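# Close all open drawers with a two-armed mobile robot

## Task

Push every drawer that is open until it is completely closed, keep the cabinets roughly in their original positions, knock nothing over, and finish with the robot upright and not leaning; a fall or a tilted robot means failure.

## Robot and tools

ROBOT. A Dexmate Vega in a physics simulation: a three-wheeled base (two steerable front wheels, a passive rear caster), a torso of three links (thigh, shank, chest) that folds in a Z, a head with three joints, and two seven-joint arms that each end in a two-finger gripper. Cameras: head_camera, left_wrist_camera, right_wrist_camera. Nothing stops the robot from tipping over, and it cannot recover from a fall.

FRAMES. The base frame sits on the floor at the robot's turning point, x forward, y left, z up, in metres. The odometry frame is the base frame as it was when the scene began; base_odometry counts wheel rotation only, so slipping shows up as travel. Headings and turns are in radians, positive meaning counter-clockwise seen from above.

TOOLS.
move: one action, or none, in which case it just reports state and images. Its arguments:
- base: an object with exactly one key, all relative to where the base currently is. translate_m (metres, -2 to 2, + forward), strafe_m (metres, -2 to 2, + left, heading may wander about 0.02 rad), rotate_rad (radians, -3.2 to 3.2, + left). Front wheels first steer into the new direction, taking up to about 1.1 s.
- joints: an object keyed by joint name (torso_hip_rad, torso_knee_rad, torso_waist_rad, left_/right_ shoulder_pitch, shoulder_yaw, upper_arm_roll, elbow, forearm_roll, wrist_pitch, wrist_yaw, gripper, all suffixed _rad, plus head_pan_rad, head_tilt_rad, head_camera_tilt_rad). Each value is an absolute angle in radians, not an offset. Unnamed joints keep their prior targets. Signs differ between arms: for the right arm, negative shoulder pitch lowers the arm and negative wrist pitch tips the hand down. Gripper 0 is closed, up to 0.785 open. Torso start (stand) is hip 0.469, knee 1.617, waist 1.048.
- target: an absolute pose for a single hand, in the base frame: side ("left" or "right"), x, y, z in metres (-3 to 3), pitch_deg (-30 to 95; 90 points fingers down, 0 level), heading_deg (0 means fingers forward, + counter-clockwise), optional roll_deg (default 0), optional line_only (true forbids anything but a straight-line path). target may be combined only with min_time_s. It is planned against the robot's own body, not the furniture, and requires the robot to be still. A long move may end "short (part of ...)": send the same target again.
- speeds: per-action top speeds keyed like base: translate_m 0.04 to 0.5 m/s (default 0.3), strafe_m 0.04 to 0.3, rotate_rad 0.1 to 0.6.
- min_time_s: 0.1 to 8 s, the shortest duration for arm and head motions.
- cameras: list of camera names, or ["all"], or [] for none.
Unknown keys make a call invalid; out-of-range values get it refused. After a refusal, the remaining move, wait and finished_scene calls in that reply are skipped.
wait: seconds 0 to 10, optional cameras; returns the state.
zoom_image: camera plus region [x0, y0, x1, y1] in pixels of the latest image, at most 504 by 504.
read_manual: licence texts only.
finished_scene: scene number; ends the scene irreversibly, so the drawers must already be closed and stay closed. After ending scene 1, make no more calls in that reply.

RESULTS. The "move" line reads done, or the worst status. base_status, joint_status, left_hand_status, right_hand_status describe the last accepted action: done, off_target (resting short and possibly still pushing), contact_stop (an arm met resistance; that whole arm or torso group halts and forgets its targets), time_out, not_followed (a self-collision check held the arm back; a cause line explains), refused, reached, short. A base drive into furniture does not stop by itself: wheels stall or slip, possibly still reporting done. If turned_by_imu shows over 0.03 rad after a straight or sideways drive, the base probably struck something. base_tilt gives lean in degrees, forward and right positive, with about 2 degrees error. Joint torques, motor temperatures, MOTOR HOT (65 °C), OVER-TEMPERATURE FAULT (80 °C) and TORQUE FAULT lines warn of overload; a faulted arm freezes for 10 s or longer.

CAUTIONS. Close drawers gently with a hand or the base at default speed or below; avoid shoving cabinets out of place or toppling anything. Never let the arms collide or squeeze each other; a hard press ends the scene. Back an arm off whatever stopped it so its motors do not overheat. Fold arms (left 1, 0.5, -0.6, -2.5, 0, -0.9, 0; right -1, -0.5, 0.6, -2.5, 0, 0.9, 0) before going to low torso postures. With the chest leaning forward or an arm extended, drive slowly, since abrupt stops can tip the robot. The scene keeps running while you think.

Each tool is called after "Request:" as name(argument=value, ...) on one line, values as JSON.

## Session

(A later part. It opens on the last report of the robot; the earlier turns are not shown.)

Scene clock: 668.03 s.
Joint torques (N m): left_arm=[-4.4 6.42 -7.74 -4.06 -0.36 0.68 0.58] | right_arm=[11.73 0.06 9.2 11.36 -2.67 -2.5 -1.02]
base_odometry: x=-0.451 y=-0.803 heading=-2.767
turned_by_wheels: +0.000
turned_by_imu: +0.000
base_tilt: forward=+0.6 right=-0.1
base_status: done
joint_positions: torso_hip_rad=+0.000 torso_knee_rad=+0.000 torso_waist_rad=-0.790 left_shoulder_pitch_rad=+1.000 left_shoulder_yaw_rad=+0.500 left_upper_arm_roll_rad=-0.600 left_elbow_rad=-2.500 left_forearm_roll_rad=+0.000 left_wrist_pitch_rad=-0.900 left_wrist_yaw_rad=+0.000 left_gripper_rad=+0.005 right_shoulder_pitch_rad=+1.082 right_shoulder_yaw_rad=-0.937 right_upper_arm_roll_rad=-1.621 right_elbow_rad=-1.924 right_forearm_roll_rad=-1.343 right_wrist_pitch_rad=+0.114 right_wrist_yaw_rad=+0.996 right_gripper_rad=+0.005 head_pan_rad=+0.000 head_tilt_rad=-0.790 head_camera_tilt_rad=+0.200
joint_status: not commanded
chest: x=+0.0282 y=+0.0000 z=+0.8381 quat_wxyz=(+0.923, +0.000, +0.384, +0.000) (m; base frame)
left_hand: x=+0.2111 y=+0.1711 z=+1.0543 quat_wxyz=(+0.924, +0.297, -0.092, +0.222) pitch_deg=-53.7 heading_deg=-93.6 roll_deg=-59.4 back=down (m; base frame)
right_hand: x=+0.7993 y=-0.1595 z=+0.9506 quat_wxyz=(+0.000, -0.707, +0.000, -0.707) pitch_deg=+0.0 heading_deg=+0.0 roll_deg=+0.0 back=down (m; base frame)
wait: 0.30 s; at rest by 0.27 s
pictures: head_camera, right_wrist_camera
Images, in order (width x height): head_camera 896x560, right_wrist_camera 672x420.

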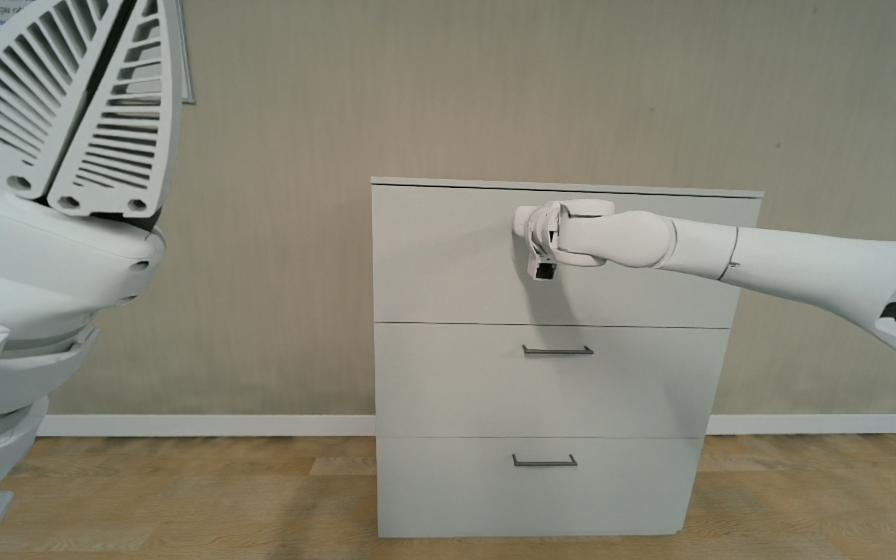

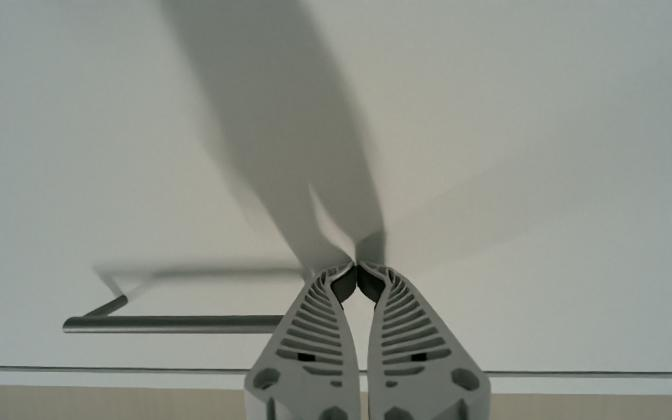

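Request:
move(base={"translate_m": -0.5}, cameras=[])

Request:
move(joints={"right_shoulder_pitch_rad": -0.593, "right_shoulder_yaw_rad": -0.12, "right_upper_arm_roll_rad": -0.348, "right_elbow_rad": -1.185, "right_forearm_roll_rad": 0.377, "right_wrist_pitch_rad": -0.425, "right_wrist_yaw_rad": -0.299, "left_elbow_rad": -2.5}, cameras=["head_camera", "right_wrist_camera"])

Request:
move(target={"side": "right", "x": 0.7, "y": -0.16, "z": 0.4, "pitch_deg": 25, "heading_deg": 0, "line_only": true}, cameras=[])

Request:
move(target={"side": "right", "x": 0.72, "y": -0.16, "z": 0.55, "pitch_deg": 15, "heading_deg": 0, "line_only": true}, cameras=[])

Request:
move(target={"side": "right", "x": 0.75, "y": -0.16, "z": 0.7, "pitch_deg": 5, "heading_deg": 0, "line_only": true}, cameras=[])

Request:
move(target={"side": "right", "x": 0.8, "y": -0.16, "z": 0.95, "pitch_deg": 0, "heading_deg": 0, "line_only": true}, cameras=["head_camera", "right_wrist_camera"])

Scene clock: 713.27 s.
Joint torques (N m): left_arm=[-6.67 6.76 -6.17 -3.29 -0.38 1.09 1.27] | right_arm=[12.74 -0.05 9.16 3.89 -1.91 -1.72 -0.22]
move: done
base_odometry: x=+0.014 y=-0.618 heading=-2.767
turned_by_wheels: -0.001
turned_by_imu: -0.001
base_tilt: forward=+0.6 right=+0.0
base_status: done
joint_positions: torso_hip_rad=+0.000 torso_knee_rad=+0.000 torso_waist_rad=-0.790 left_shoulder_pitch_rad=+1.000 left_shoulder_yaw_rad=+0.500 left_upper_arm_roll_rad=-0.600 left_elbow_rad=-2.500 left_forearm_roll_rad=+0.000 left_wrist_pitch_rad=-0.900 left_wrist_yaw_rad=+0.000 left_gripper_rad=+0.005 right_shoulder_pitch_rad=+1.082 right_shoulder_yaw_rad=-0.937 right_upper_arm_roll_rad=-1.621 right_elbow_rad=-1.924 right_forearm_roll_rad=-1.343 right_wrist_pitch_rad=+0.114 right_wrist_yaw_rad=+0.995 right_gripper_rad=+0.005 head_pan_rad=+0.000 head_tilt_rad=-0.790 head_camera_tilt_rad=+0.200
joint_status: not commanded
chest: x=+0.0286 y=+0.0000 z=+0.8380 quat_wxyz=(+0.923, +0.000, +0.385, +0.000) (m; base frame)
left_hand: x=+0.2116 y=+0.1711 z=+1.0540 quat_wxyz=(+0.924, +0.297, -0.091, +0.222) pitch_deg=-53.8 heading_deg=-93.5 roll_deg=-59.4 back=down (m; base frame)
right_hand: x=+0.7999 y=-0.1598 z=+0.9500 quat_wxyz=(+0.000, -0.707, +0.000, -0.707) pitch_deg=+0.0 heading_deg=+0.0 roll_deg=+0.0 back=down (m; base frame)
pictures: none
No camera images: "cameras" was empty.

Scene clock: 720.53 s.
Joint torques (N m): left_arm=[-4.3 7.07 -7.26 -6.24 -0.74 -0.55 0.4] | right_arm=[7.79 4.18 5.98 -5.7 -0.04 0.43 -0.1]
move: done
base_odometry: x=+0.014 y=-0.618 heading=-2.767
turned_by_wheels: +0.000
turned_by_imu: +0.001
base_tilt: forward=+0.7 right=-0.1
base_status: not commanded
joint_positions: torso_hip_rad=+0.000 torso_knee_rad=+0.000 torso_waist_rad=-0.790 left_shoulder_pitch_rad=+1.000 left_shoulder_yaw_rad=+0.500 left_upper_arm_roll_rad=-0.600 left_elbow_rad=-2.500 left_forearm_roll_rad=+0.000 left_wrist_pitch_rad=-0.900 left_wrist_yaw_rad=+0.000 left_gripper_rad=+0.005 right_shoulder_pitch_rad=-0.587 right_shoulder_yaw_rad=-0.123 right_upper_arm_roll_rad=-0.353 right_elbow_rad=-1.188 right_forearm_roll_rad=+0.371 right_wrist_pitch_rad=-0.423 right_wrist_yaw_rad=-0.294 right_gripper_rad=+0.005 head_pan_rad=+0.000 head_tilt_rad=-0.790 head_camera_tilt_rad=+0.200
joint_status: all done
chest: x=+0.0286 y=+0.0000 z=+0.8380 quat_wxyz=(+0.923, +0.000, +0.385, +0.000) (m; base frame)
left_hand: x=+0.2116 y=+0.1711 z=+1.0540 quat_wxyz=(+0.924, +0.297, -0.091, +0.222) pitch_deg=-53.8 heading_deg=-93.5 roll_deg=-59.4 back=down (m; base frame)
right_hand: x=+0.6851 y=-0.1586 z=+0.1966 quat_wxyz=(+0.429, -0.005, +0.903, +0.000) pitch_deg=+39.2 heading_deg=+0.3 roll_deg=-0.3 back=up (m; base frame)
pictures: head_camera, right_wrist_camera
Images, in order (width x height): head_camera 896x560, right_wrist_camera 672x420.

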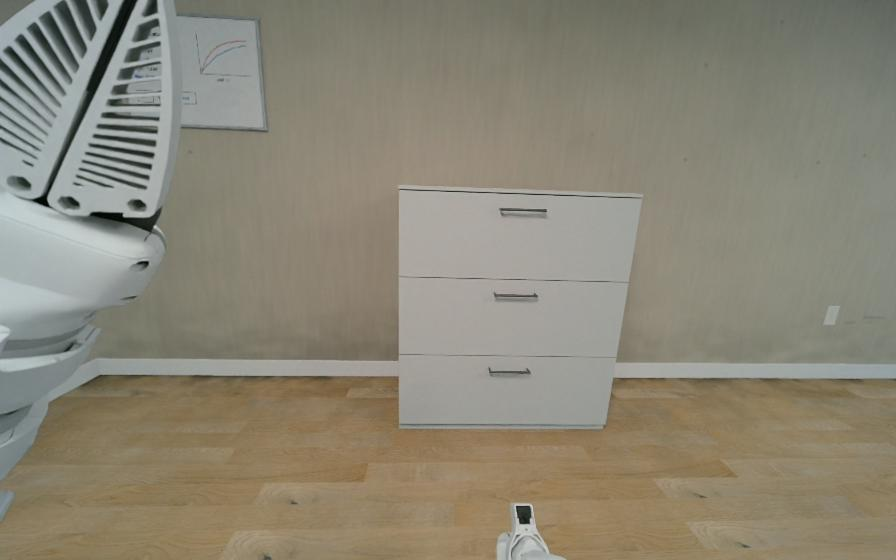

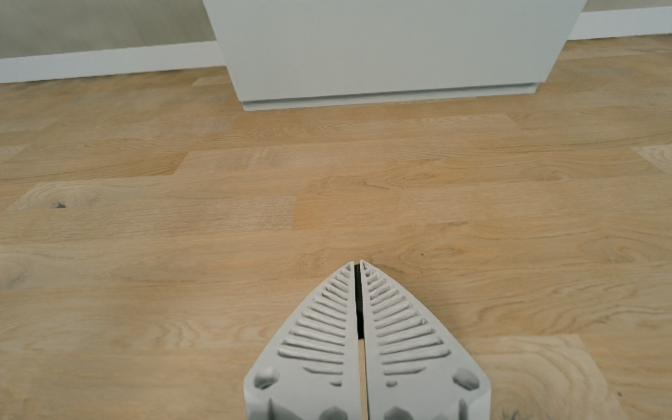

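Scene clock: 724.57 s.
Joint torques (N m): left_arm=[-6.34 6.87 -5.94 -4.98 -1.3 0.17 0.73] | right_arm=[5.24 0.09 6.72 -14.46 -0.07 1.14 -0.11]
move: done
base_odometry: x=+0.014 y=-0.618 heading=-2.767
turned_by_wheels: +0.000
turned_by_imu: +0.001
base_tilt: forward=+0.6 right=+0.0
base_status: not commanded
joint_positions: torso_hip_rad=+0.000 torso_knee_rad=+0.000 torso_waist_rad=-0.790 left_shoulder_pitch_rad=+1.000 left_shoulder_yaw_rad=+0.500 left_upper_arm_roll_rad=-0.600 left_elbow_rad=-2.500 left_forearm_roll_rad=+0.000 left_wrist_pitch_rad=-0.900 left_wrist_yaw_rad=+0.000 left_gripper_rad=+0.005 right_shoulder_pitch_rad=-0.736 right_shoulder_yaw_rad=-0.204 right_upper_arm_roll_rad=-0.288 right_elbow_rad=-1.851 right_forearm_roll_rad=+0.398 right_wrist_pitch_rad=-0.668 right_wrist_yaw_rad=-0.424 right_gripper_rad=+0.005 head_pan_rad=+0.000 head_tilt_rad=-0.790 head_camera_tilt_rad=+0.200
joint_status: not commanded
chest: x=+0.0286 y=+0.0000 z=+0.8380 quat_wxyz=(+0.923, +0.000, +0.385, +0.000) (m; base frame)
left_hand: x=+0.2116 y=+0.1711 z=+1.0540 quat_wxyz=(+0.924, +0.297, -0.091, +0.222) pitch_deg=-53.8 heading_deg=-93.5 roll_deg=-59.4 back=down (m; base frame)
right_hand: x=+0.7000 y=-0.1597 z=+0.3976 quat_wxyz=(+0.536, +0.000, +0.844, +0.000) pitch_deg=+25.2 heading_deg=+0.0 roll_deg=+0.0 back=up (m; base frame)
right_hand_status: reached (straight line, planned for 2.4 s): 2 mm and 0.2 deg off.
pictures: none
No camera images: "cameras" was empty.

Scene clock: 727.17 s.
Joint torques (N m): left_arm=[-4.04 4.15 -7.61 -6.08 -0.03 0.66 1.04] | right_arm=[18.8 3.42 6.27 -11.64 -0.06 1.75 -0.14]
move: done
base_odometry: x=+0.014 y=-0.618 heading=-2.767
turned_by_wheels: +0.000
turned_by_imu: +0.000
base_tilt: forward=+0.7 right=+0.0
base_status: not commanded
joint_positions: torso_hip_rad=+0.000 torso_knee_rad=+0.000 torso_waist_rad=-0.790 left_shoulder_pitch_rad=+1.000 left_shoulder_yaw_rad=+0.500 left_upper_arm_roll_rad=-0.600 left_elbow_rad=-2.500 left_forearm_roll_rad=+0.000 left_wrist_pitch_rad=-0.900 left_wrist_yaw_rad=+0.000 left_gripper_rad=+0.005 right_shoulder_pitch_rad=-0.667 right_shoulder_yaw_rad=-0.208 right_upper_arm_roll_rad=-0.252 right_elbow_rad=-2.092 right_forearm_roll_rad=+0.415 right_wrist_pitch_rad=-0.809 right_wrist_yaw_rad=-0.472 right_gripper_rad=+0.005 head_pan_rad=+0.000 head_tilt_rad=-0.790 head_camera_tilt_rad=+0.200
joint_status: not commanded
chest: x=+0.0286 y=+0.0000 z=+0.8380 quat_wxyz=(+0.923, +0.000, +0.385, +0.000) (m; base frame)
left_hand: x=+0.2116 y=+0.1711 z=+1.0540 quat_wxyz=(+0.924, +0.297, -0.091, +0.222) pitch_deg=-53.8 heading_deg=-93.5 roll_deg=-59.4 back=down (m; base frame)
right_hand: x=+0.7197 y=-0.1598 z=+0.5457 quat_wxyz=(+0.607, +0.000, +0.795, +0.000) pitch_deg=+15.3 heading_deg=+0.0 roll_deg=+0.0 back=up (m; base frame)
right_hand_status: reached (straight line, planned for 1.1 s): 4 mm and 0.3 deg off.
pictures: none
No camera images: "cameras" was empty.

Scene clock: 729.57 s.
Joint torques (N m): left_arm=[-5.72 6.28 -5.36 -6.09 -0.49 0.77 0.8] | right_arm=[18.84 3.62 6.36 -11.03 -0.11 1.74 -0.06]
move: done
base_odometry: x=+0.014 y=-0.618 heading=-2.767
turned_by_wheels: +0.000
turned_by_imu: +0.000
base_tilt: forward=+0.6 right=-0.1
base_status: not commanded
joint_positions: torso_hip_rad=+0.000 torso_knee_rad=+0.000 torso_waist_rad=-0.790 left_shoulder_pitch_rad=+1.000 left_shoulder_yaw_rad=+0.500 left_upper_arm_roll_rad=-0.600 left_elbow_rad=-2.500 left_forearm_roll_rad=+0.000 left_wrist_pitch_rad=-0.900 left_wrist_yaw_rad=+0.000 left_gripper_rad=+0.005 right_shoulder_pitch_rad=-0.473 right_shoulder_yaw_rad=-0.185 right_upper_arm_roll_rad=-0.229 right_elbow_rad=-2.167 right_forearm_roll_rad=+0.427 right_wrist_pitch_rad=-0.913 right_wrist_yaw_rad=-0.490 right_gripper_rad=+0.005 head_pan_rad=+0.000 head_tilt_rad=-0.790 head_camera_tilt_rad=+0.200
joint_status: not commanded
chest: x=+0.0286 y=+0.0000 z=+0.8380 quat_wxyz=(+0.923, +0.000, +0.385, +0.000) (m; base frame)
left_hand: x=+0.2116 y=+0.1711 z=+1.0540 quat_wxyz=(+0.924, +0.297, -0.091, +0.222) pitch_deg=-53.8 heading_deg=-93.5 roll_deg=-59.4 back=down (m; base frame)
right_hand: x=+0.7495 y=-0.1598 z=+0.6952 quat_wxyz=(+0.673, +0.000, +0.739, +0.000) pitch_deg=+5.3 heading_deg=+0.0 roll_deg=+0.0 back=up (m; base frame)
right_hand_status: reached (straight line, planned for 1.0 s): 5 mm and 0.3 deg off.
pictures: none
No camera images: "cameras" was empty.

Scene clock: 733.50 s.
Joint torques (N m): left_arm=[-5.9 6.44 -5.9 -5.92 -0.94 1.17 0.9] | right_arm=[22.7 3.22 5.7 -3.37 0.1 1.75 -0.16]
move: done
base_odometry: x=+0.014 y=-0.618 heading=-2.767
turned_by_wheels: +0.000
turned_by_imu: +0.001
base_tilt: forward=+0.6 right=-0.1
base_status: not commanded
joint_positions: torso_hip_rad=+0.000 torso_knee_rad=+0.000 torso_waist_rad=-0.790 left_shoulder_pitch_rad=+1.000 left_shoulder_yaw_rad=+0.500 left_upper_arm_roll_rad=-0.600 left_elbow_rad=-2.500 left_forearm_roll_rad=+0.000 left_wrist_pitch_rad=-0.900 left_wrist_yaw_rad=+0.000 left_gripper_rad=+0.005 right_shoulder_pitch_rad=+0.157 right_shoulder_yaw_rad=-0.044 right_upper_arm_roll_rad=-0.142 right_elbow_rad=-1.947 right_forearm_roll_rad=+0.500 right_wrist_pitch_rad=-1.275 right_wrist_yaw_rad=-0.530 right_gripper_rad=+0.005 head_pan_rad=+0.000 head_tilt_rad=-0.790 head_camera_tilt_rad=+0.200
joint_status: not commanded
chest: x=+0.0286 y=+0.0000 z=+0.8380 quat_wxyz=(+0.923, +0.000, +0.385, +0.000) (m; base frame)
left_hand: x=+0.2116 y=+0.1711 z=+1.0540 quat_wxyz=(+0.924, +0.297, -0.091, +0.222) pitch_deg=-53.8 heading_deg=-93.5 roll_deg=-59.4 back=down (m; base frame)
right_hand: x=+0.7999 y=-0.1600 z=+0.9473 quat_wxyz=(+0.707, +0.000, +0.708, +0.000) pitch_deg=+0.1 heading_deg=+0.0 roll_deg=+0.0 back=up (m; base frame)
right_hand_status: reached (straight line, planned for 2.3 s): 3 mm and 0.1 deg off.
pictures: head_camera, right_wrist_camera
Images, in order (width x height): head_camera 896x560, right_wrist_camera 672x420.

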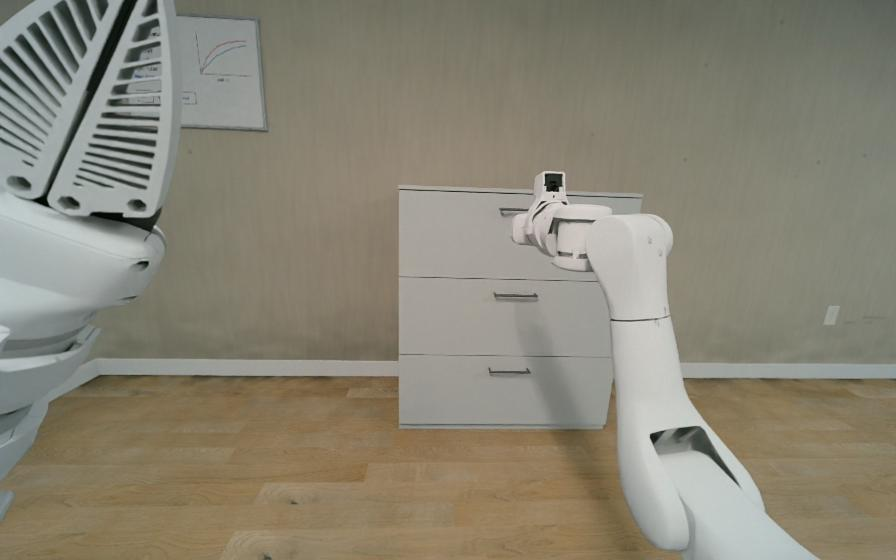

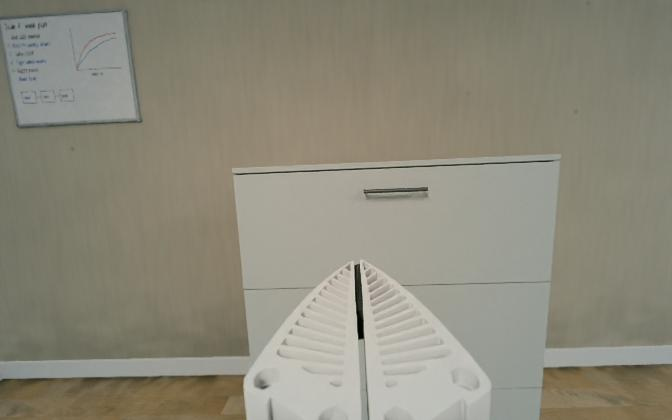

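Request:
move(joints={"torso_hip_rad": 0.469, "torso_knee_rad": 1.617, "torso_waist_rad": 1.048, "head_tilt_rad": 0.0}, cameras=[])

Request:
move(joints={"left_shoulder_pitch_rad": 2.21, "left_shoulder_yaw_rad": 0.0, "left_upper_arm_roll_rad": 0.0, "left_elbow_rad": -1.1, "left_forearm_roll_rad": 0, "left_wrist_pitch_rad": -0.5, "left_wrist_yaw_rad": 0, "right_shoulder_pitch_rad": -2.21, "right_shoulder_yaw_rad": 0.0, "right_upper_arm_roll_rad": 0.0, "right_elbow_rad": -1.1, "right_forearm_roll_rad": 0, "right_wrist_pitch_rad": 0.5, "right_wrist_yaw_rad": 0}, cameras=[])

Request:
move(base={"rotate_rad": 0.6}, joints={"torso_hip_rad": 0.0, "torso_knee_rad": 0.0, "torso_waist_rad": -0.79, "head_tilt_rad": -0.79, "head_camera_tilt_rad": 0.3, "head_pan_rad": 1.5, "left_shoulder_pitch_rad": 1.0, "left_shoulder_yaw_rad": 0.5, "left_upper_arm_roll_rad": -0.6, "left_elbow_rad": -2.5, "left_forearm_roll_rad": 0, "left_wrist_pitch_rad": -0.9, "left_wrist_yaw_rad": 0, "right_shoulder_pitch_rad": -0.736, "right_shoulder_yaw_rad": -0.204, "right_upper_arm_roll_rad": -0.288, "right_elbow_rad": -1.851, "right_forearm_roll_rad": 0.398, "right_wrist_pitch_rad": -0.668, "right_wrist_yaw_rad": -0.424}, cameras=["all"])

Scene clock: 799.63 s.
Joint torques (N m): left_arm=[-9.69 5 -4.08 -1.09 -0.11 1.3 0.98] | right_arm=[19.92 2.2 5.55 0.93 -0.27 1.42 0]
move: done
base_odometry: x=+0.014 y=-0.618 heading=-2.767
turned_by_wheels: +0.000
turned_by_imu: +0.002
base_tilt: forward=+0.7 right=-0.1
base_status: not commanded
joint_positions: torso_hip_rad=+0.469 torso_knee_rad=+1.617 torso_waist_rad=+1.048 left_shoulder_pitch_rad=+1.000 left_shoulder_yaw_rad=+0.500 left_upper_arm_roll_rad=-0.600 left_elbow_rad=-2.500 left_forearm_roll_rad=+0.000 left_wrist_pitch_rad=-0.900 left_wrist_yaw_rad=+0.000 left_gripper_rad=+0.005 right_shoulder_pitch_rad=+0.163 right_shoulder_yaw_rad=-0.043 right_upper_arm_roll_rad=-0.142 right_elbow_rad=-1.944 right_forearm_roll_rad=+0.500 right_wrist_pitch_rad=-1.277 right_wrist_yaw_rad=-0.530 right_gripper_rad=+0.005 head_pan_rad=+0.000 head_tilt_rad=+0.000 head_camera_tilt_rad=+0.200
joint_status: all done
chest: x=-0.0110 y=+0.0000 z=+1.4154 quat_wxyz=(+0.999, +0.000, +0.050, +0.000) (m; base frame)
left_hand: x=-0.0074 y=+0.1710 z=+1.6985 quat_wxyz=(+0.839, +0.205, -0.398, +0.310) pitch_deg=-36.8 heading_deg=-132.5 roll_deg=-6.9 back=down (m; base frame)
right_hand: x=+0.5129 y=-0.1599 z=+1.9925 quat_wxyz=(+0.904, +0.000, +0.427, +0.000) pitch_deg=-39.5 heading_deg=+0.0 roll_deg=+0.0 back=up (m; base frame)
pictures: none
No camera images: "cameras" was empty.

Scene clock: 808.93 s.
Joint torques (N m): left_arm=[9.92 -3.06 4.02 -3.49 -0.34 -2.21 0.48] | right_arm=[-8.94 1.36 2.84 -1.27 -0.17 1.92 0.26]
move: done
base_odometry: x=+0.014 y=-0.618 heading=-2.767
turned_by_wheels: +0.000
turned_by_imu: +0.001
base_tilt: forward=+0.6 right=-0.1
base_status: not commanded
joint_positions: torso_hip_rad=+0.469 torso_knee_rad=+1.617 torso_waist_rad=+1.048 left_shoulder_pitch_rad=+2.210 left_shoulder_yaw_rad=+0.000 left_upper_arm_roll_rad=+0.000 left_elbow_rad=-1.100 left_forearm_roll_rad=+0.000 left_wrist_pitch_rad=-0.500 left_wrist_yaw_rad=+0.000 left_gripper_rad=+0.005 right_shoulder_pitch_rad=-2.204 right_shoulder_yaw_rad=+0.000 right_upper_arm_roll_rad=-0.001 right_elbow_rad=-1.103 right_forearm_roll_rad=+0.002 right_wrist_pitch_rad=+0.495 right_wrist_yaw_rad=-0.002 right_gripper_rad=+0.005 head_pan_rad=+0.000 head_tilt_rad=+0.000 head_camera_tilt_rad=+0.200
joint_status: all done
chest: x=-0.0110 y=+0.0000 z=+1.4155 quat_wxyz=(+0.999, +0.000, +0.050, +0.000) (m; base frame)
left_hand: x=+0.1678 y=+0.2294 z=+0.6238 quat_wxyz=(+0.417, +0.000, +0.909, +0.000) pitch_deg=+40.7 heading_deg=+0.0 roll_deg=+0.0 back=up (m; base frame)
right_hand: x=+0.1727 y=-0.2299 z=+0.6244 quat_wxyz=(+0.419, +0.001, +0.908, +0.000) pitch_deg=+40.5 heading_deg=-0.1 roll_deg=+0.0 back=up (m; base frame)
pictures: none
No camera images: "cameras" was empty.

Scene clock: 817.03 s.
Joint torques (N m): left_arm=[-7.11 5.44 -6.01 -6.87 -1.23 -0.47 0.85] | right_arm=[17.78 -0.04 -1.92 -12.91 -0.02 1.94 -0.22]
move: done
base_odometry: x=+0.014 y=-0.618 heading=-2.167
turned_by_wheels: +0.601
turned_by_imu: +0.588
base_tilt: forward=+0.7 right=+0.0
base_status: done
joint_positions: torso_hip_rad=+0.000 torso_knee_rad=+0.000 torso_waist_rad=-0.790 left_shoulder_pitch_rad=+1.000 left_shoulder_yaw_rad=+0.500 left_upper_arm_roll_rad=-0.600 left_elbow_rad=-2.500 left_forearm_roll_rad=+0.000 left_wrist_pitch_rad=-0.900 left_wrist_yaw_rad=+0.000 left_gripper_rad=+0.005 right_shoulder_pitch_rad=-0.737 right_shoulder_yaw_rad=-0.204 right_upper_arm_roll_rad=-0.288 right_elbow_rad=-1.850 right_forearm_roll_rad=+0.398 right_wrist_pitch_rad=-0.668 right_wrist_yaw_rad=-0.424 right_gripper_rad=+0.005 head_pan_rad=+1.500 head_tilt_rad=-0.790 head_camera_tilt_rad=+0.300
joint_status: all done
chest: x=+0.0286 y=+0.0000 z=+0.8380 quat_wxyz=(+0.923, +0.000, +0.385, +0.000) (m; base frame)
left_hand: x=+0.2119 y=+0.1712 z=+1.0540 quat_wxyz=(+0.924, +0.297, -0.091, +0.222) pitch_deg=-53.8 heading_deg=-93.5 roll_deg=-59.5 back=down (m; base frame)
right_hand: x=+0.6998 y=-0.1596 z=+0.3972 quat_wxyz=(+0.536, +0.000, +0.844, +0.000) pitch_deg=+25.2 heading_deg=+0.0 roll_deg=+0.0 back=up (m; base frame)
pictures: head_camera, left_wrist_camera, right_wrist_camera
Images, in order (width x height): head_camera 896x560, left_wrist_camera 672x420, right_wrist_camera 672x420.

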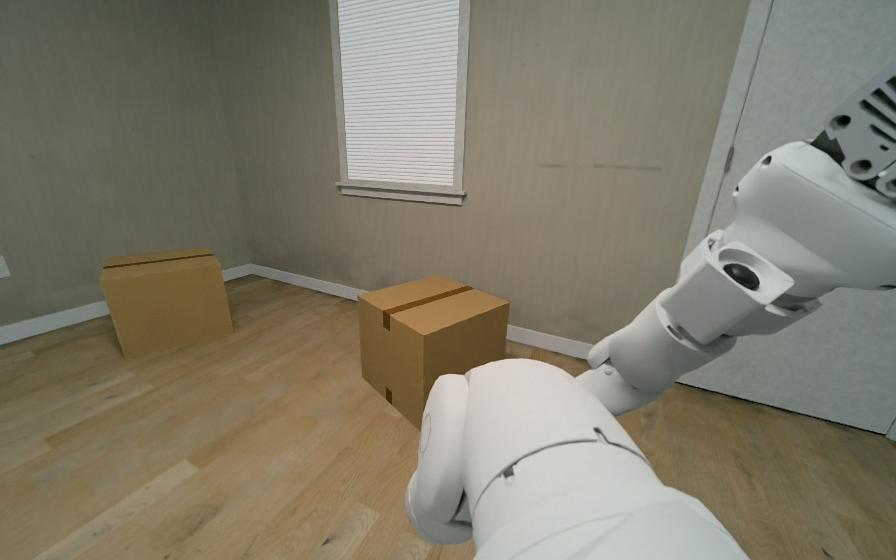

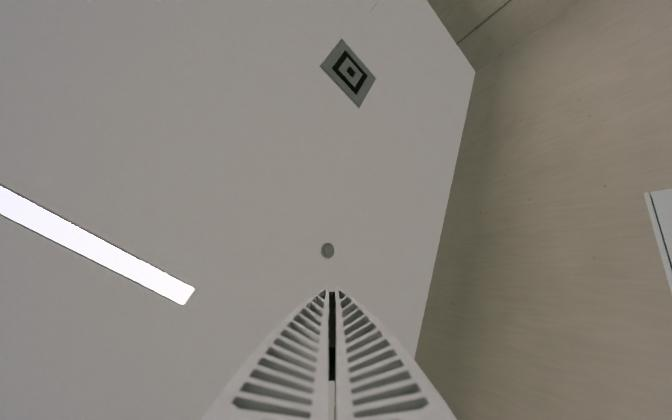

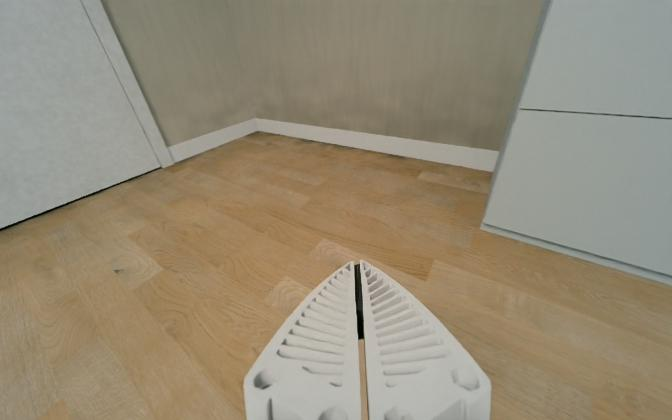

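Request:
move(joints={"head_pan_rad": -1.5}, cameras=[])

Request:
wait(seconds=0.2, cameras=["head_camera"])

Request:
move(joints={"head_pan_rad": 1.5, "left_shoulder_pitch_rad": 0.736, "left_shoulder_yaw_rad": 0.204, "left_upper_arm_roll_rad": 0.288, "left_elbow_rad": -1.851, "left_forearm_roll_rad": -0.398, "left_wrist_pitch_rad": 0.668, "left_wrist_yaw_rad": 0.424}, cameras=[])

Request:
wait(seconds=0.2, cameras=["head_camera"])

Request:
move(joints={"head_pan_rad": 2.7}, cameras=["head_camera"])

Scene clock: 828.83 s.
Joint torques (N m): left_arm=[-6.95 3.9 -7.13 -8.62 -1.12 -0.81 0.53] | right_arm=[17.04 -0.96 -1.72 -13.08 0.02 1.51 -0.06]
move: done
base_odometry: x=+0.014 y=-0.618 heading=-2.167
turned_by_wheels: +0.000
turned_by_imu: +0.001
base_tilt: forward=+0.7 right=-0.1
base_status: not commanded
joint_positions: torso_hip_rad=+0.000 torso_knee_rad=+0.000 torso_waist_rad=-0.790 left_shoulder_pitch_rad=+1.000 left_shoulder_yaw_rad=+0.500 left_upper_arm_roll_rad=-0.600 left_elbow_rad=-2.500 left_forearm_roll_rad=+0.000 left_wrist_pitch_rad=-0.900 left_wrist_yaw_rad=+0.000 left_gripper_rad=+0.005 right_shoulder_pitch_rad=-0.736 right_shoulder_yaw_rad=-0.204 right_upper_arm_roll_rad=-0.288 right_elbow_rad=-1.851 right_forearm_roll_rad=+0.398 right_wrist_pitch_rad=-0.668 right_wrist_yaw_rad=-0.424 right_gripper_rad=+0.005 head_pan_rad=-1.500 head_tilt_rad=-0.790 head_camera_tilt_rad=+0.300
joint_status: all done
chest: x=+0.0286 y=+0.0000 z=+0.8380 quat_wxyz=(+0.923, +0.000, +0.385, +0.000) (m; base frame)
left_hand: x=+0.2117 y=+0.1711 z=+1.0541 quat_wxyz=(+0.924, +0.297, -0.091, +0.222) pitch_deg=-53.8 heading_deg=-93.5 roll_deg=-59.5 back=down (m; base frame)
right_hand: x=+0.6999 y=-0.1596 z=+0.3974 quat_wxyz=(+0.536, +0.000, +0.844, +0.000) pitch_deg=+25.2 heading_deg=+0.0 roll_deg=+0.0 back=up (m; base frame)
pictures: none
No camera images: "cameras" was empty.

Scene clock: 829.03 s.
Joint torques (N m): left_arm=[-5.33 8.67 -6.27 -6.29 -0.42 0.36 0.48] | right_arm=[15.99 -0.82 -1.96 -12.47 -0.02 2.02 -0.22]
base_odometry: x=+0.014 y=-0.618 heading=-2.167
turned_by_wheels: +0.000
turned_by_imu: +0.000
base_tilt: forward=+0.6 right=+0.0
base_status: not commanded
joint_positions: torso_hip_rad=+0.000 torso_knee_rad=+0.000 torso_waist_rad=-0.790 left_shoulder_pitch_rad=+1.000 left_shoulder_yaw_rad=+0.500 left_upper_arm_roll_rad=-0.600 left_elbow_rad=-2.500 left_forearm_roll_rad=+0.000 left_wrist_pitch_rad=-0.900 left_wrist_yaw_rad=+0.000 left_gripper_rad=+0.005 right_shoulder_pitch_rad=-0.736 right_shoulder_yaw_rad=-0.204 right_upper_arm_roll_rad=-0.288 right_elbow_rad=-1.851 right_forearm_roll_rad=+0.398 right_wrist_pitch_rad=-0.668 right_wrist_yaw_rad=-0.424 right_gripper_rad=+0.005 head_pan_rad=-1.500 head_tilt_rad=-0.790 head_camera_tilt_rad=+0.300
joint_status: all done
chest: x=+0.0286 y=+0.0000 z=+0.8380 quat_wxyz=(+0.923, +0.000, +0.385, +0.000) (m; base frame)
left_hand: x=+0.2117 y=+0.1711 z=+1.0541 quat_wxyz=(+0.924, +0.297, -0.091, +0.222) pitch_deg=-53.8 heading_deg=-93.5 roll_deg=-59.5 back=down (m; base frame)
right_hand: x=+0.6999 y=-0.1596 z=+0.3974 quat_wxyz=(+0.536, +0.000, +0.844, +0.000) pitch_deg=+25.2 heading_deg=+0.0 roll_deg=+0.0 back=up (m; base frame)
wait: 0.20 s; no rest
pictures: head_camera
Images, in order (width x height): head_camera 896x560.

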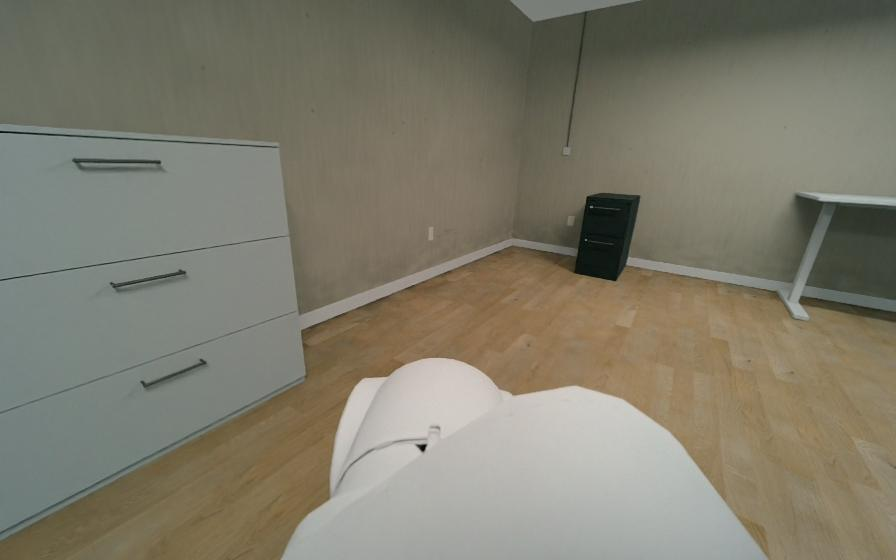

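Scene clock: 835.83 s.
Joint torques (N m): left_arm=[-12.9 -1.83 -1.14 -13.06 0.07 -2.51 -0.18] | right_arm=[17.63 -1.44 -2.09 -12.61 -0.05 1.83 -0.14]
move: done
base_odometry: x=+0.014 y=-0.618 heading=-2.167
turned_by_wheels: +0.000
turned_by_imu: +0.001
base_tilt: forward=+0.7 right=-0.1
base_status: not commanded
joint_positions: torso_hip_rad=+0.000 torso_knee_rad=+0.000 torso_waist_rad=-0.790 left_shoulder_pitch_rad=+0.737 left_shoulder_yaw_rad=+0.205 left_upper_arm_roll_rad=+0.284 left_elbow_rad=-1.854 left_forearm_roll_rad=-0.396 left_wrist_pitch_rad=+0.662 left_wrist_yaw_rad=+0.422 left_gripper_rad=+0.005 right_shoulder_pitch_rad=-0.736 right_shoulder_yaw_rad=-0.204 right_upper_arm_roll_rad=-0.288 right_elbow_rad=-1.851 right_forearm_roll_rad=+0.398 right_wrist_pitch_rad=-0.668 right_wrist_yaw_rad=-0.424 right_gripper_rad=+0.005 head_pan_rad=+1.500 head_tilt_rad=-0.790 head_camera_tilt_rad=+0.300
joint_status: all done
chest: x=+0.0286 y=+0.0000 z=+0.8380 quat_wxyz=(+0.923, +0.000, +0.385, +0.000) (m; base frame)
left_hand: x=+0.7012 y=+0.1616 z=+0.4008 quat_wxyz=(+0.539, -0.001, +0.842, +0.000) pitch_deg=+24.7 heading_deg=+0.1 roll_deg=-0.1 back=up (m; base frame)
right_hand: x=+0.6999 y=-0.1596 z=+0.3973 quat_wxyz=(+0.536, +0.000, +0.844, +0.000) pitch_deg=+25.2 heading_deg=+0.0 roll_deg=+0.0 back=up (m; base frame)
pictures: none
No camera images: "cameras" was empty.

Scene clock: 836.03 s.
Joint torques (N m): left_arm=[-17.3 -0.87 -2.59 -12.32 0.12 -2.74 0.65] | right_arm=[16.56 -1.58 -1.89 -12.99 -0.11 2.16 -0.05]
base_odometry: x=+0.014 y=-0.618 heading=-2.167
turned_by_wheels: +0.000
turned_by_imu: +0.000
base_tilt: forward=+0.6 right=+0.0
base_status: not commanded
joint_positions: torso_hip_rad=+0.000 torso_knee_rad=+0.000 torso_waist_rad=-0.790 left_shoulder_pitch_rad=+0.737 left_shoulder_yaw_rad=+0.205 left_upper_arm_roll_rad=+0.285 left_elbow_rad=-1.853 left_forearm_roll_rad=-0.397 left_wrist_pitch_rad=+0.664 left_wrist_yaw_rad=+0.423 left_gripper_rad=+0.005 right_shoulder_pitch_rad=-0.736 right_shoulder_yaw_rad=-0.204 right_upper_arm_roll_rad=-0.288 right_elbow_rad=-1.851 right_forearm_roll_rad=+0.398 right_wrist_pitch_rad=-0.668 right_wrist_yaw_rad=-0.424 right_gripper_rad=+0.005 head_pan_rad=+1.500 head_tilt_rad=-0.790 head_camera_tilt_rad=+0.300
joint_status: all done
chest: x=+0.0286 y=+0.0000 z=+0.8380 quat_wxyz=(+0.923, +0.000, +0.385, +0.000) (m; base frame)
left_hand: x=+0.7008 y=+0.1609 z=+0.3998 quat_wxyz=(+0.538, -0.001, +0.843, +0.000) pitch_deg=+24.9 heading_deg=+0.1 roll_deg=-0.1 back=up (m; base frame)
right_hand: x=+0.6999 y=-0.1596 z=+0.3973 quat_wxyz=(+0.536, +0.000, +0.844, +0.000) pitch_deg=+25.2 heading_deg=+0.0 roll_deg=+0.0 back=up (m; base frame)
wait: 0.20 s; no rest
pictures: head_camera
Images, in order (width x height): head_camera 896x560.

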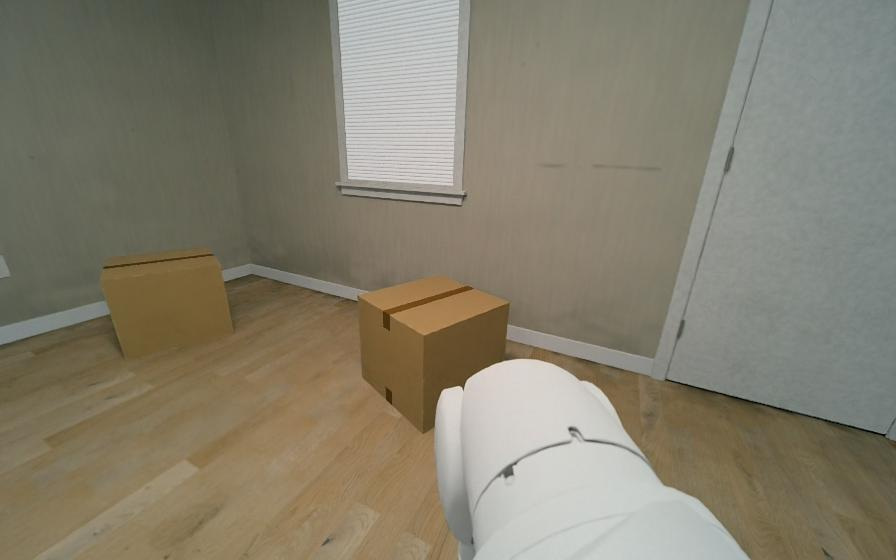

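Scene clock: 837.50 s.
Joint torques (N m): left_arm=[-14.21 -4.53 -0.08 -12.12 -0.31 -2.57 0.58] | right_arm=[16.99 -0.65 -1.89 -12.56 0 1.92 -0.11]
move: done
base_odometry: x=+0.014 y=-0.618 heading=-2.167
turned_by_wheels: +0.000
turned_by_imu: +0.000
base_tilt: forward=+0.7 right=+0.0
base_status: not commanded
joint_positions: torso_hip_rad=+0.000 torso_knee_rad=+0.000 torso_waist_rad=-0.790 left_shoulder_pitch_rad=+0.736 left_shoulder_yaw_rad=+0.204 left_upper_arm_roll_rad=+0.288 left_elbow_rad=-1.851 left_forearm_roll_rad=-0.398 left_wrist_pitch_rad=+0.668 left_wrist_yaw_rad=+0.424 left_gripper_rad=+0.005 right_shoulder_pitch_rad=-0.736 right_shoulder_yaw_rad=-0.204 right_upper_arm_roll_rad=-0.288 right_elbow_rad=-1.851 right_forearm_roll_rad=+0.398 right_wrist_pitch_rad=-0.668 right_wrist_yaw_rad=-0.424 right_gripper_rad=+0.005 head_pan_rad=+2.700 head_tilt_rad=-0.790 head_camera_tilt_rad=+0.300
joint_status: all done
chest: x=+0.0286 y=+0.0000 z=+0.8380 quat_wxyz=(+0.923, +0.000, +0.385, +0.000) (m; base frame)
left_hand: x=+0.7000 y=+0.1594 z=+0.3977 quat_wxyz=(+0.536, +0.000, +0.844, +0.000) pitch_deg=+25.2 heading_deg=+0.0 roll_deg=+0.0 back=up (m; base frame)
right_hand: x=+0.6999 y=-0.1596 z=+0.3973 quat_wxyz=(+0.536, +0.000, +0.844, +0.000) pitch_deg=+25.2 heading_deg=+0.0 roll_deg=+0.0 back=up (m; base frame)
pictures: head_camera
Images, in order (width x height): head_camera 896x560.

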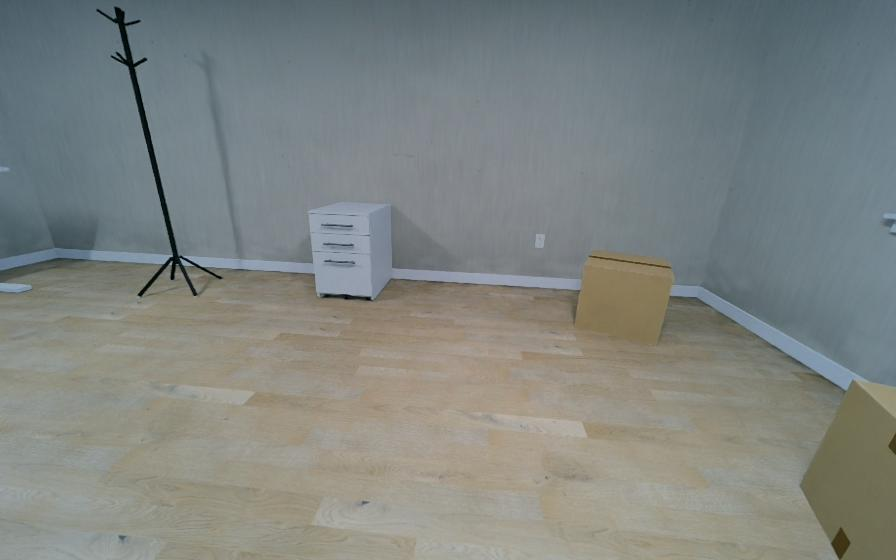

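Request:
move(target={"side": "left", "x": 0.58, "y": 0.2, "z": 0.45, "pitch_deg": 20, "heading_deg": 0, "line_only": true}, cameras=["head_camera"])

Request:
wait(seconds=0.2, cameras=["head_camera"])

Scene clock: 852.13 s.
Joint torques (N m): left_arm=[-3.16 1.52 -7.87 -14.29 -0.28 -1.72 -0.37] | right_arm=[16.74 -0.83 -1.71 -12.35 -0.04 0.85 -0.08]
move: done
base_odometry: x=+0.014 y=-0.618 heading=-2.167
turned_by_wheels: +0.000
turned_by_imu: +0.001
base_tilt: forward=+0.7 right=+0.0
base_status: not commanded
joint_positions: torso_hip_rad=+0.000 torso_knee_rad=+0.000 torso_waist_rad=-0.790 left_shoulder_pitch_rad=+1.154 left_shoulder_yaw_rad=+0.342 left_upper_arm_roll_rad=+0.161 left_elbow_rad=-2.329 left_forearm_roll_rad=-0.418 left_wrist_pitch_rad=+0.634 left_wrist_yaw_rad=+0.436 left_gripper_rad=+0.005 right_shoulder_pitch_rad=-0.736 right_shoulder_yaw_rad=-0.204 right_upper_arm_roll_rad=-0.288 right_elbow_rad=-1.851 right_forearm_roll_rad=+0.398 right_wrist_pitch_rad=-0.668 right_wrist_yaw_rad=-0.424 right_gripper_rad=+0.005 head_pan_rad=+2.700 head_tilt_rad=-0.790 head_camera_tilt_rad=+0.300
joint_status: not commanded
chest: x=+0.0286 y=+0.0000 z=+0.8380 quat_wxyz=(+0.923, +0.000, +0.385, +0.000) (m; base frame)
left_hand: x=+0.5815 y=+0.1996 z=+0.4488 quat_wxyz=(+0.573, +0.000, +0.820, +0.000) pitch_deg=+20.1 heading_deg=+0.0 roll_deg=+0.0 back=up (m; base frame)
left_hand_status: reached (straight line, planned for 1.9 s): 2 mm and 0.1 deg off.
right_hand: x=+0.6999 y=-0.1596 z=+0.3973 quat_wxyz=(+0.536, +0.000, +0.844, +0.000) pitch_deg=+25.2 heading_deg=+0.0 roll_deg=+0.0 back=up (m; base frame)
pictures: head_camera
Images, in order (width x height): head_camera 896x560.

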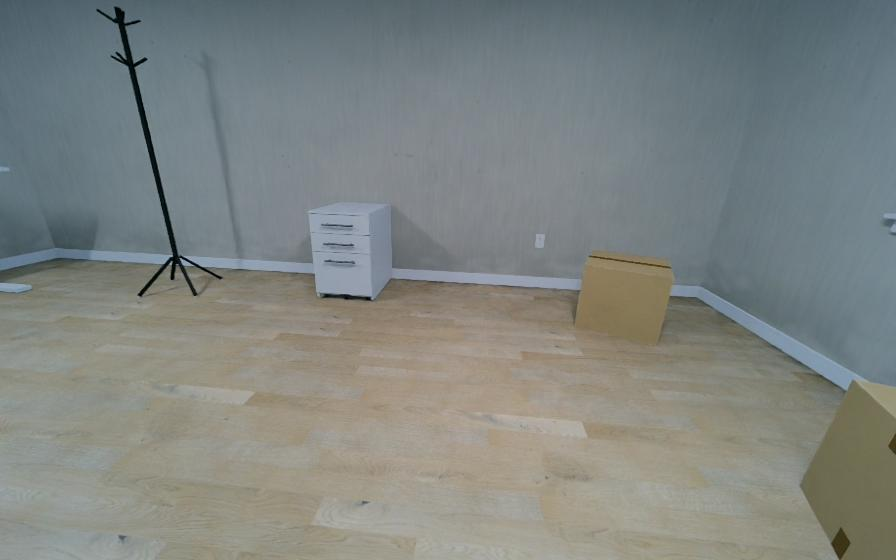

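Scene clock: 852.33 s.
Joint torques (N m): left_arm=[-1.64 1.51 -8.06 -13.75 0.04 -3.36 -0.28] | right_arm=[17.21 -0.53 -1.78 -12.19 0.01 1.82 -0.17]
base_odometry: x=+0.014 y=-0.618 heading=-2.167
turned_by_wheels: +0.000
turned_by_imu: +0.000
base_tilt: forward=+0.6 right=-0.1
base_status: not commanded
joint_positions: torso_hip_rad=+0.000 torso_knee_rad=+0.000 torso_waist_rad=-0.790 left_shoulder_pitch_rad=+1.156 left_shoulder_yaw_rad=+0.342 left_upper_arm_roll_rad=+0.160 left_elbow_rad=-2.331 left_forearm_roll_rad=-0.418 left_wrist_pitch_rad=+0.634 left_wrist_yaw_rad=+0.436 left_gripper_rad=+0.005 right_shoulder_pitch_rad=-0.736 right_shoulder_yaw_rad=-0.204 right_upper_arm_roll_rad=-0.288 right_elbow_rad=-1.851 right_forearm_roll_rad=+0.398 right_wrist_pitch_rad=-0.668 right_wrist_yaw_rad=-0.424 right_gripper_rad=+0.005 head_pan_rad=+2.700 head_tilt_rad=-0.790 head_camera_tilt_rad=+0.300
joint_status: not commanded
chest: x=+0.0286 y=+0.0000 z=+0.8380 quat_wxyz=(+0.923, +0.000, +0.385, +0.000) (m; base frame)
left_hand: x=+0.5810 y=+0.1997 z=+0.4491 quat_wxyz=(+0.573, +0.000, +0.820, +0.000) pitch_deg=+20.1 heading_deg=+0.0 roll_deg=+0.0 back=up (m; base frame)
left_hand_status: reached (straight line, planned for 1.9 s): 1 mm and 0.1 deg off.
right_hand: x=+0.6999 y=-0.1596 z=+0.3973 quat_wxyz=(+0.536, +0.000, +0.844, +0.000) pitch_deg=+25.2 heading_deg=+0.0 roll_deg=+0.0 back=up (m; base frame)
wait: 0.20 s; no rest
pictures: head_camera
Images, in order (width x height): head_camera 896x560.

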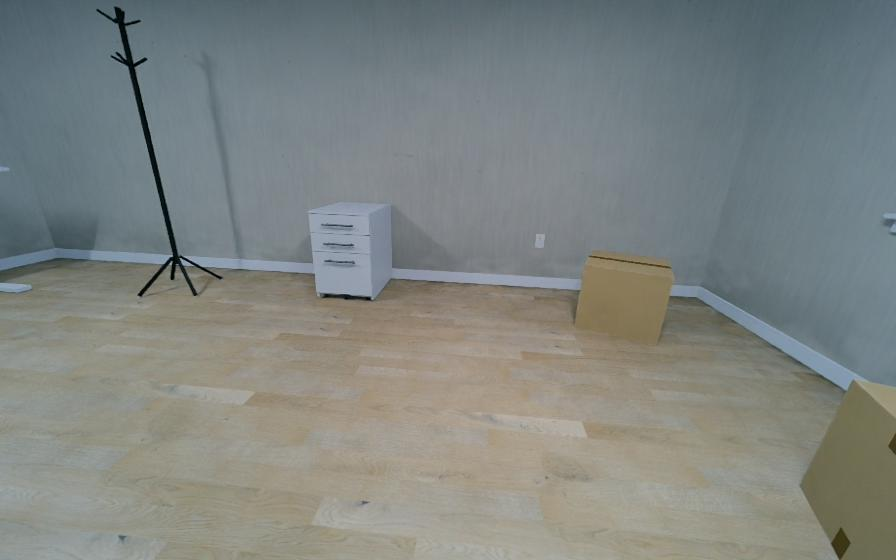

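Request:
finished_scene(scene=1)

The scene is finished: the task was done.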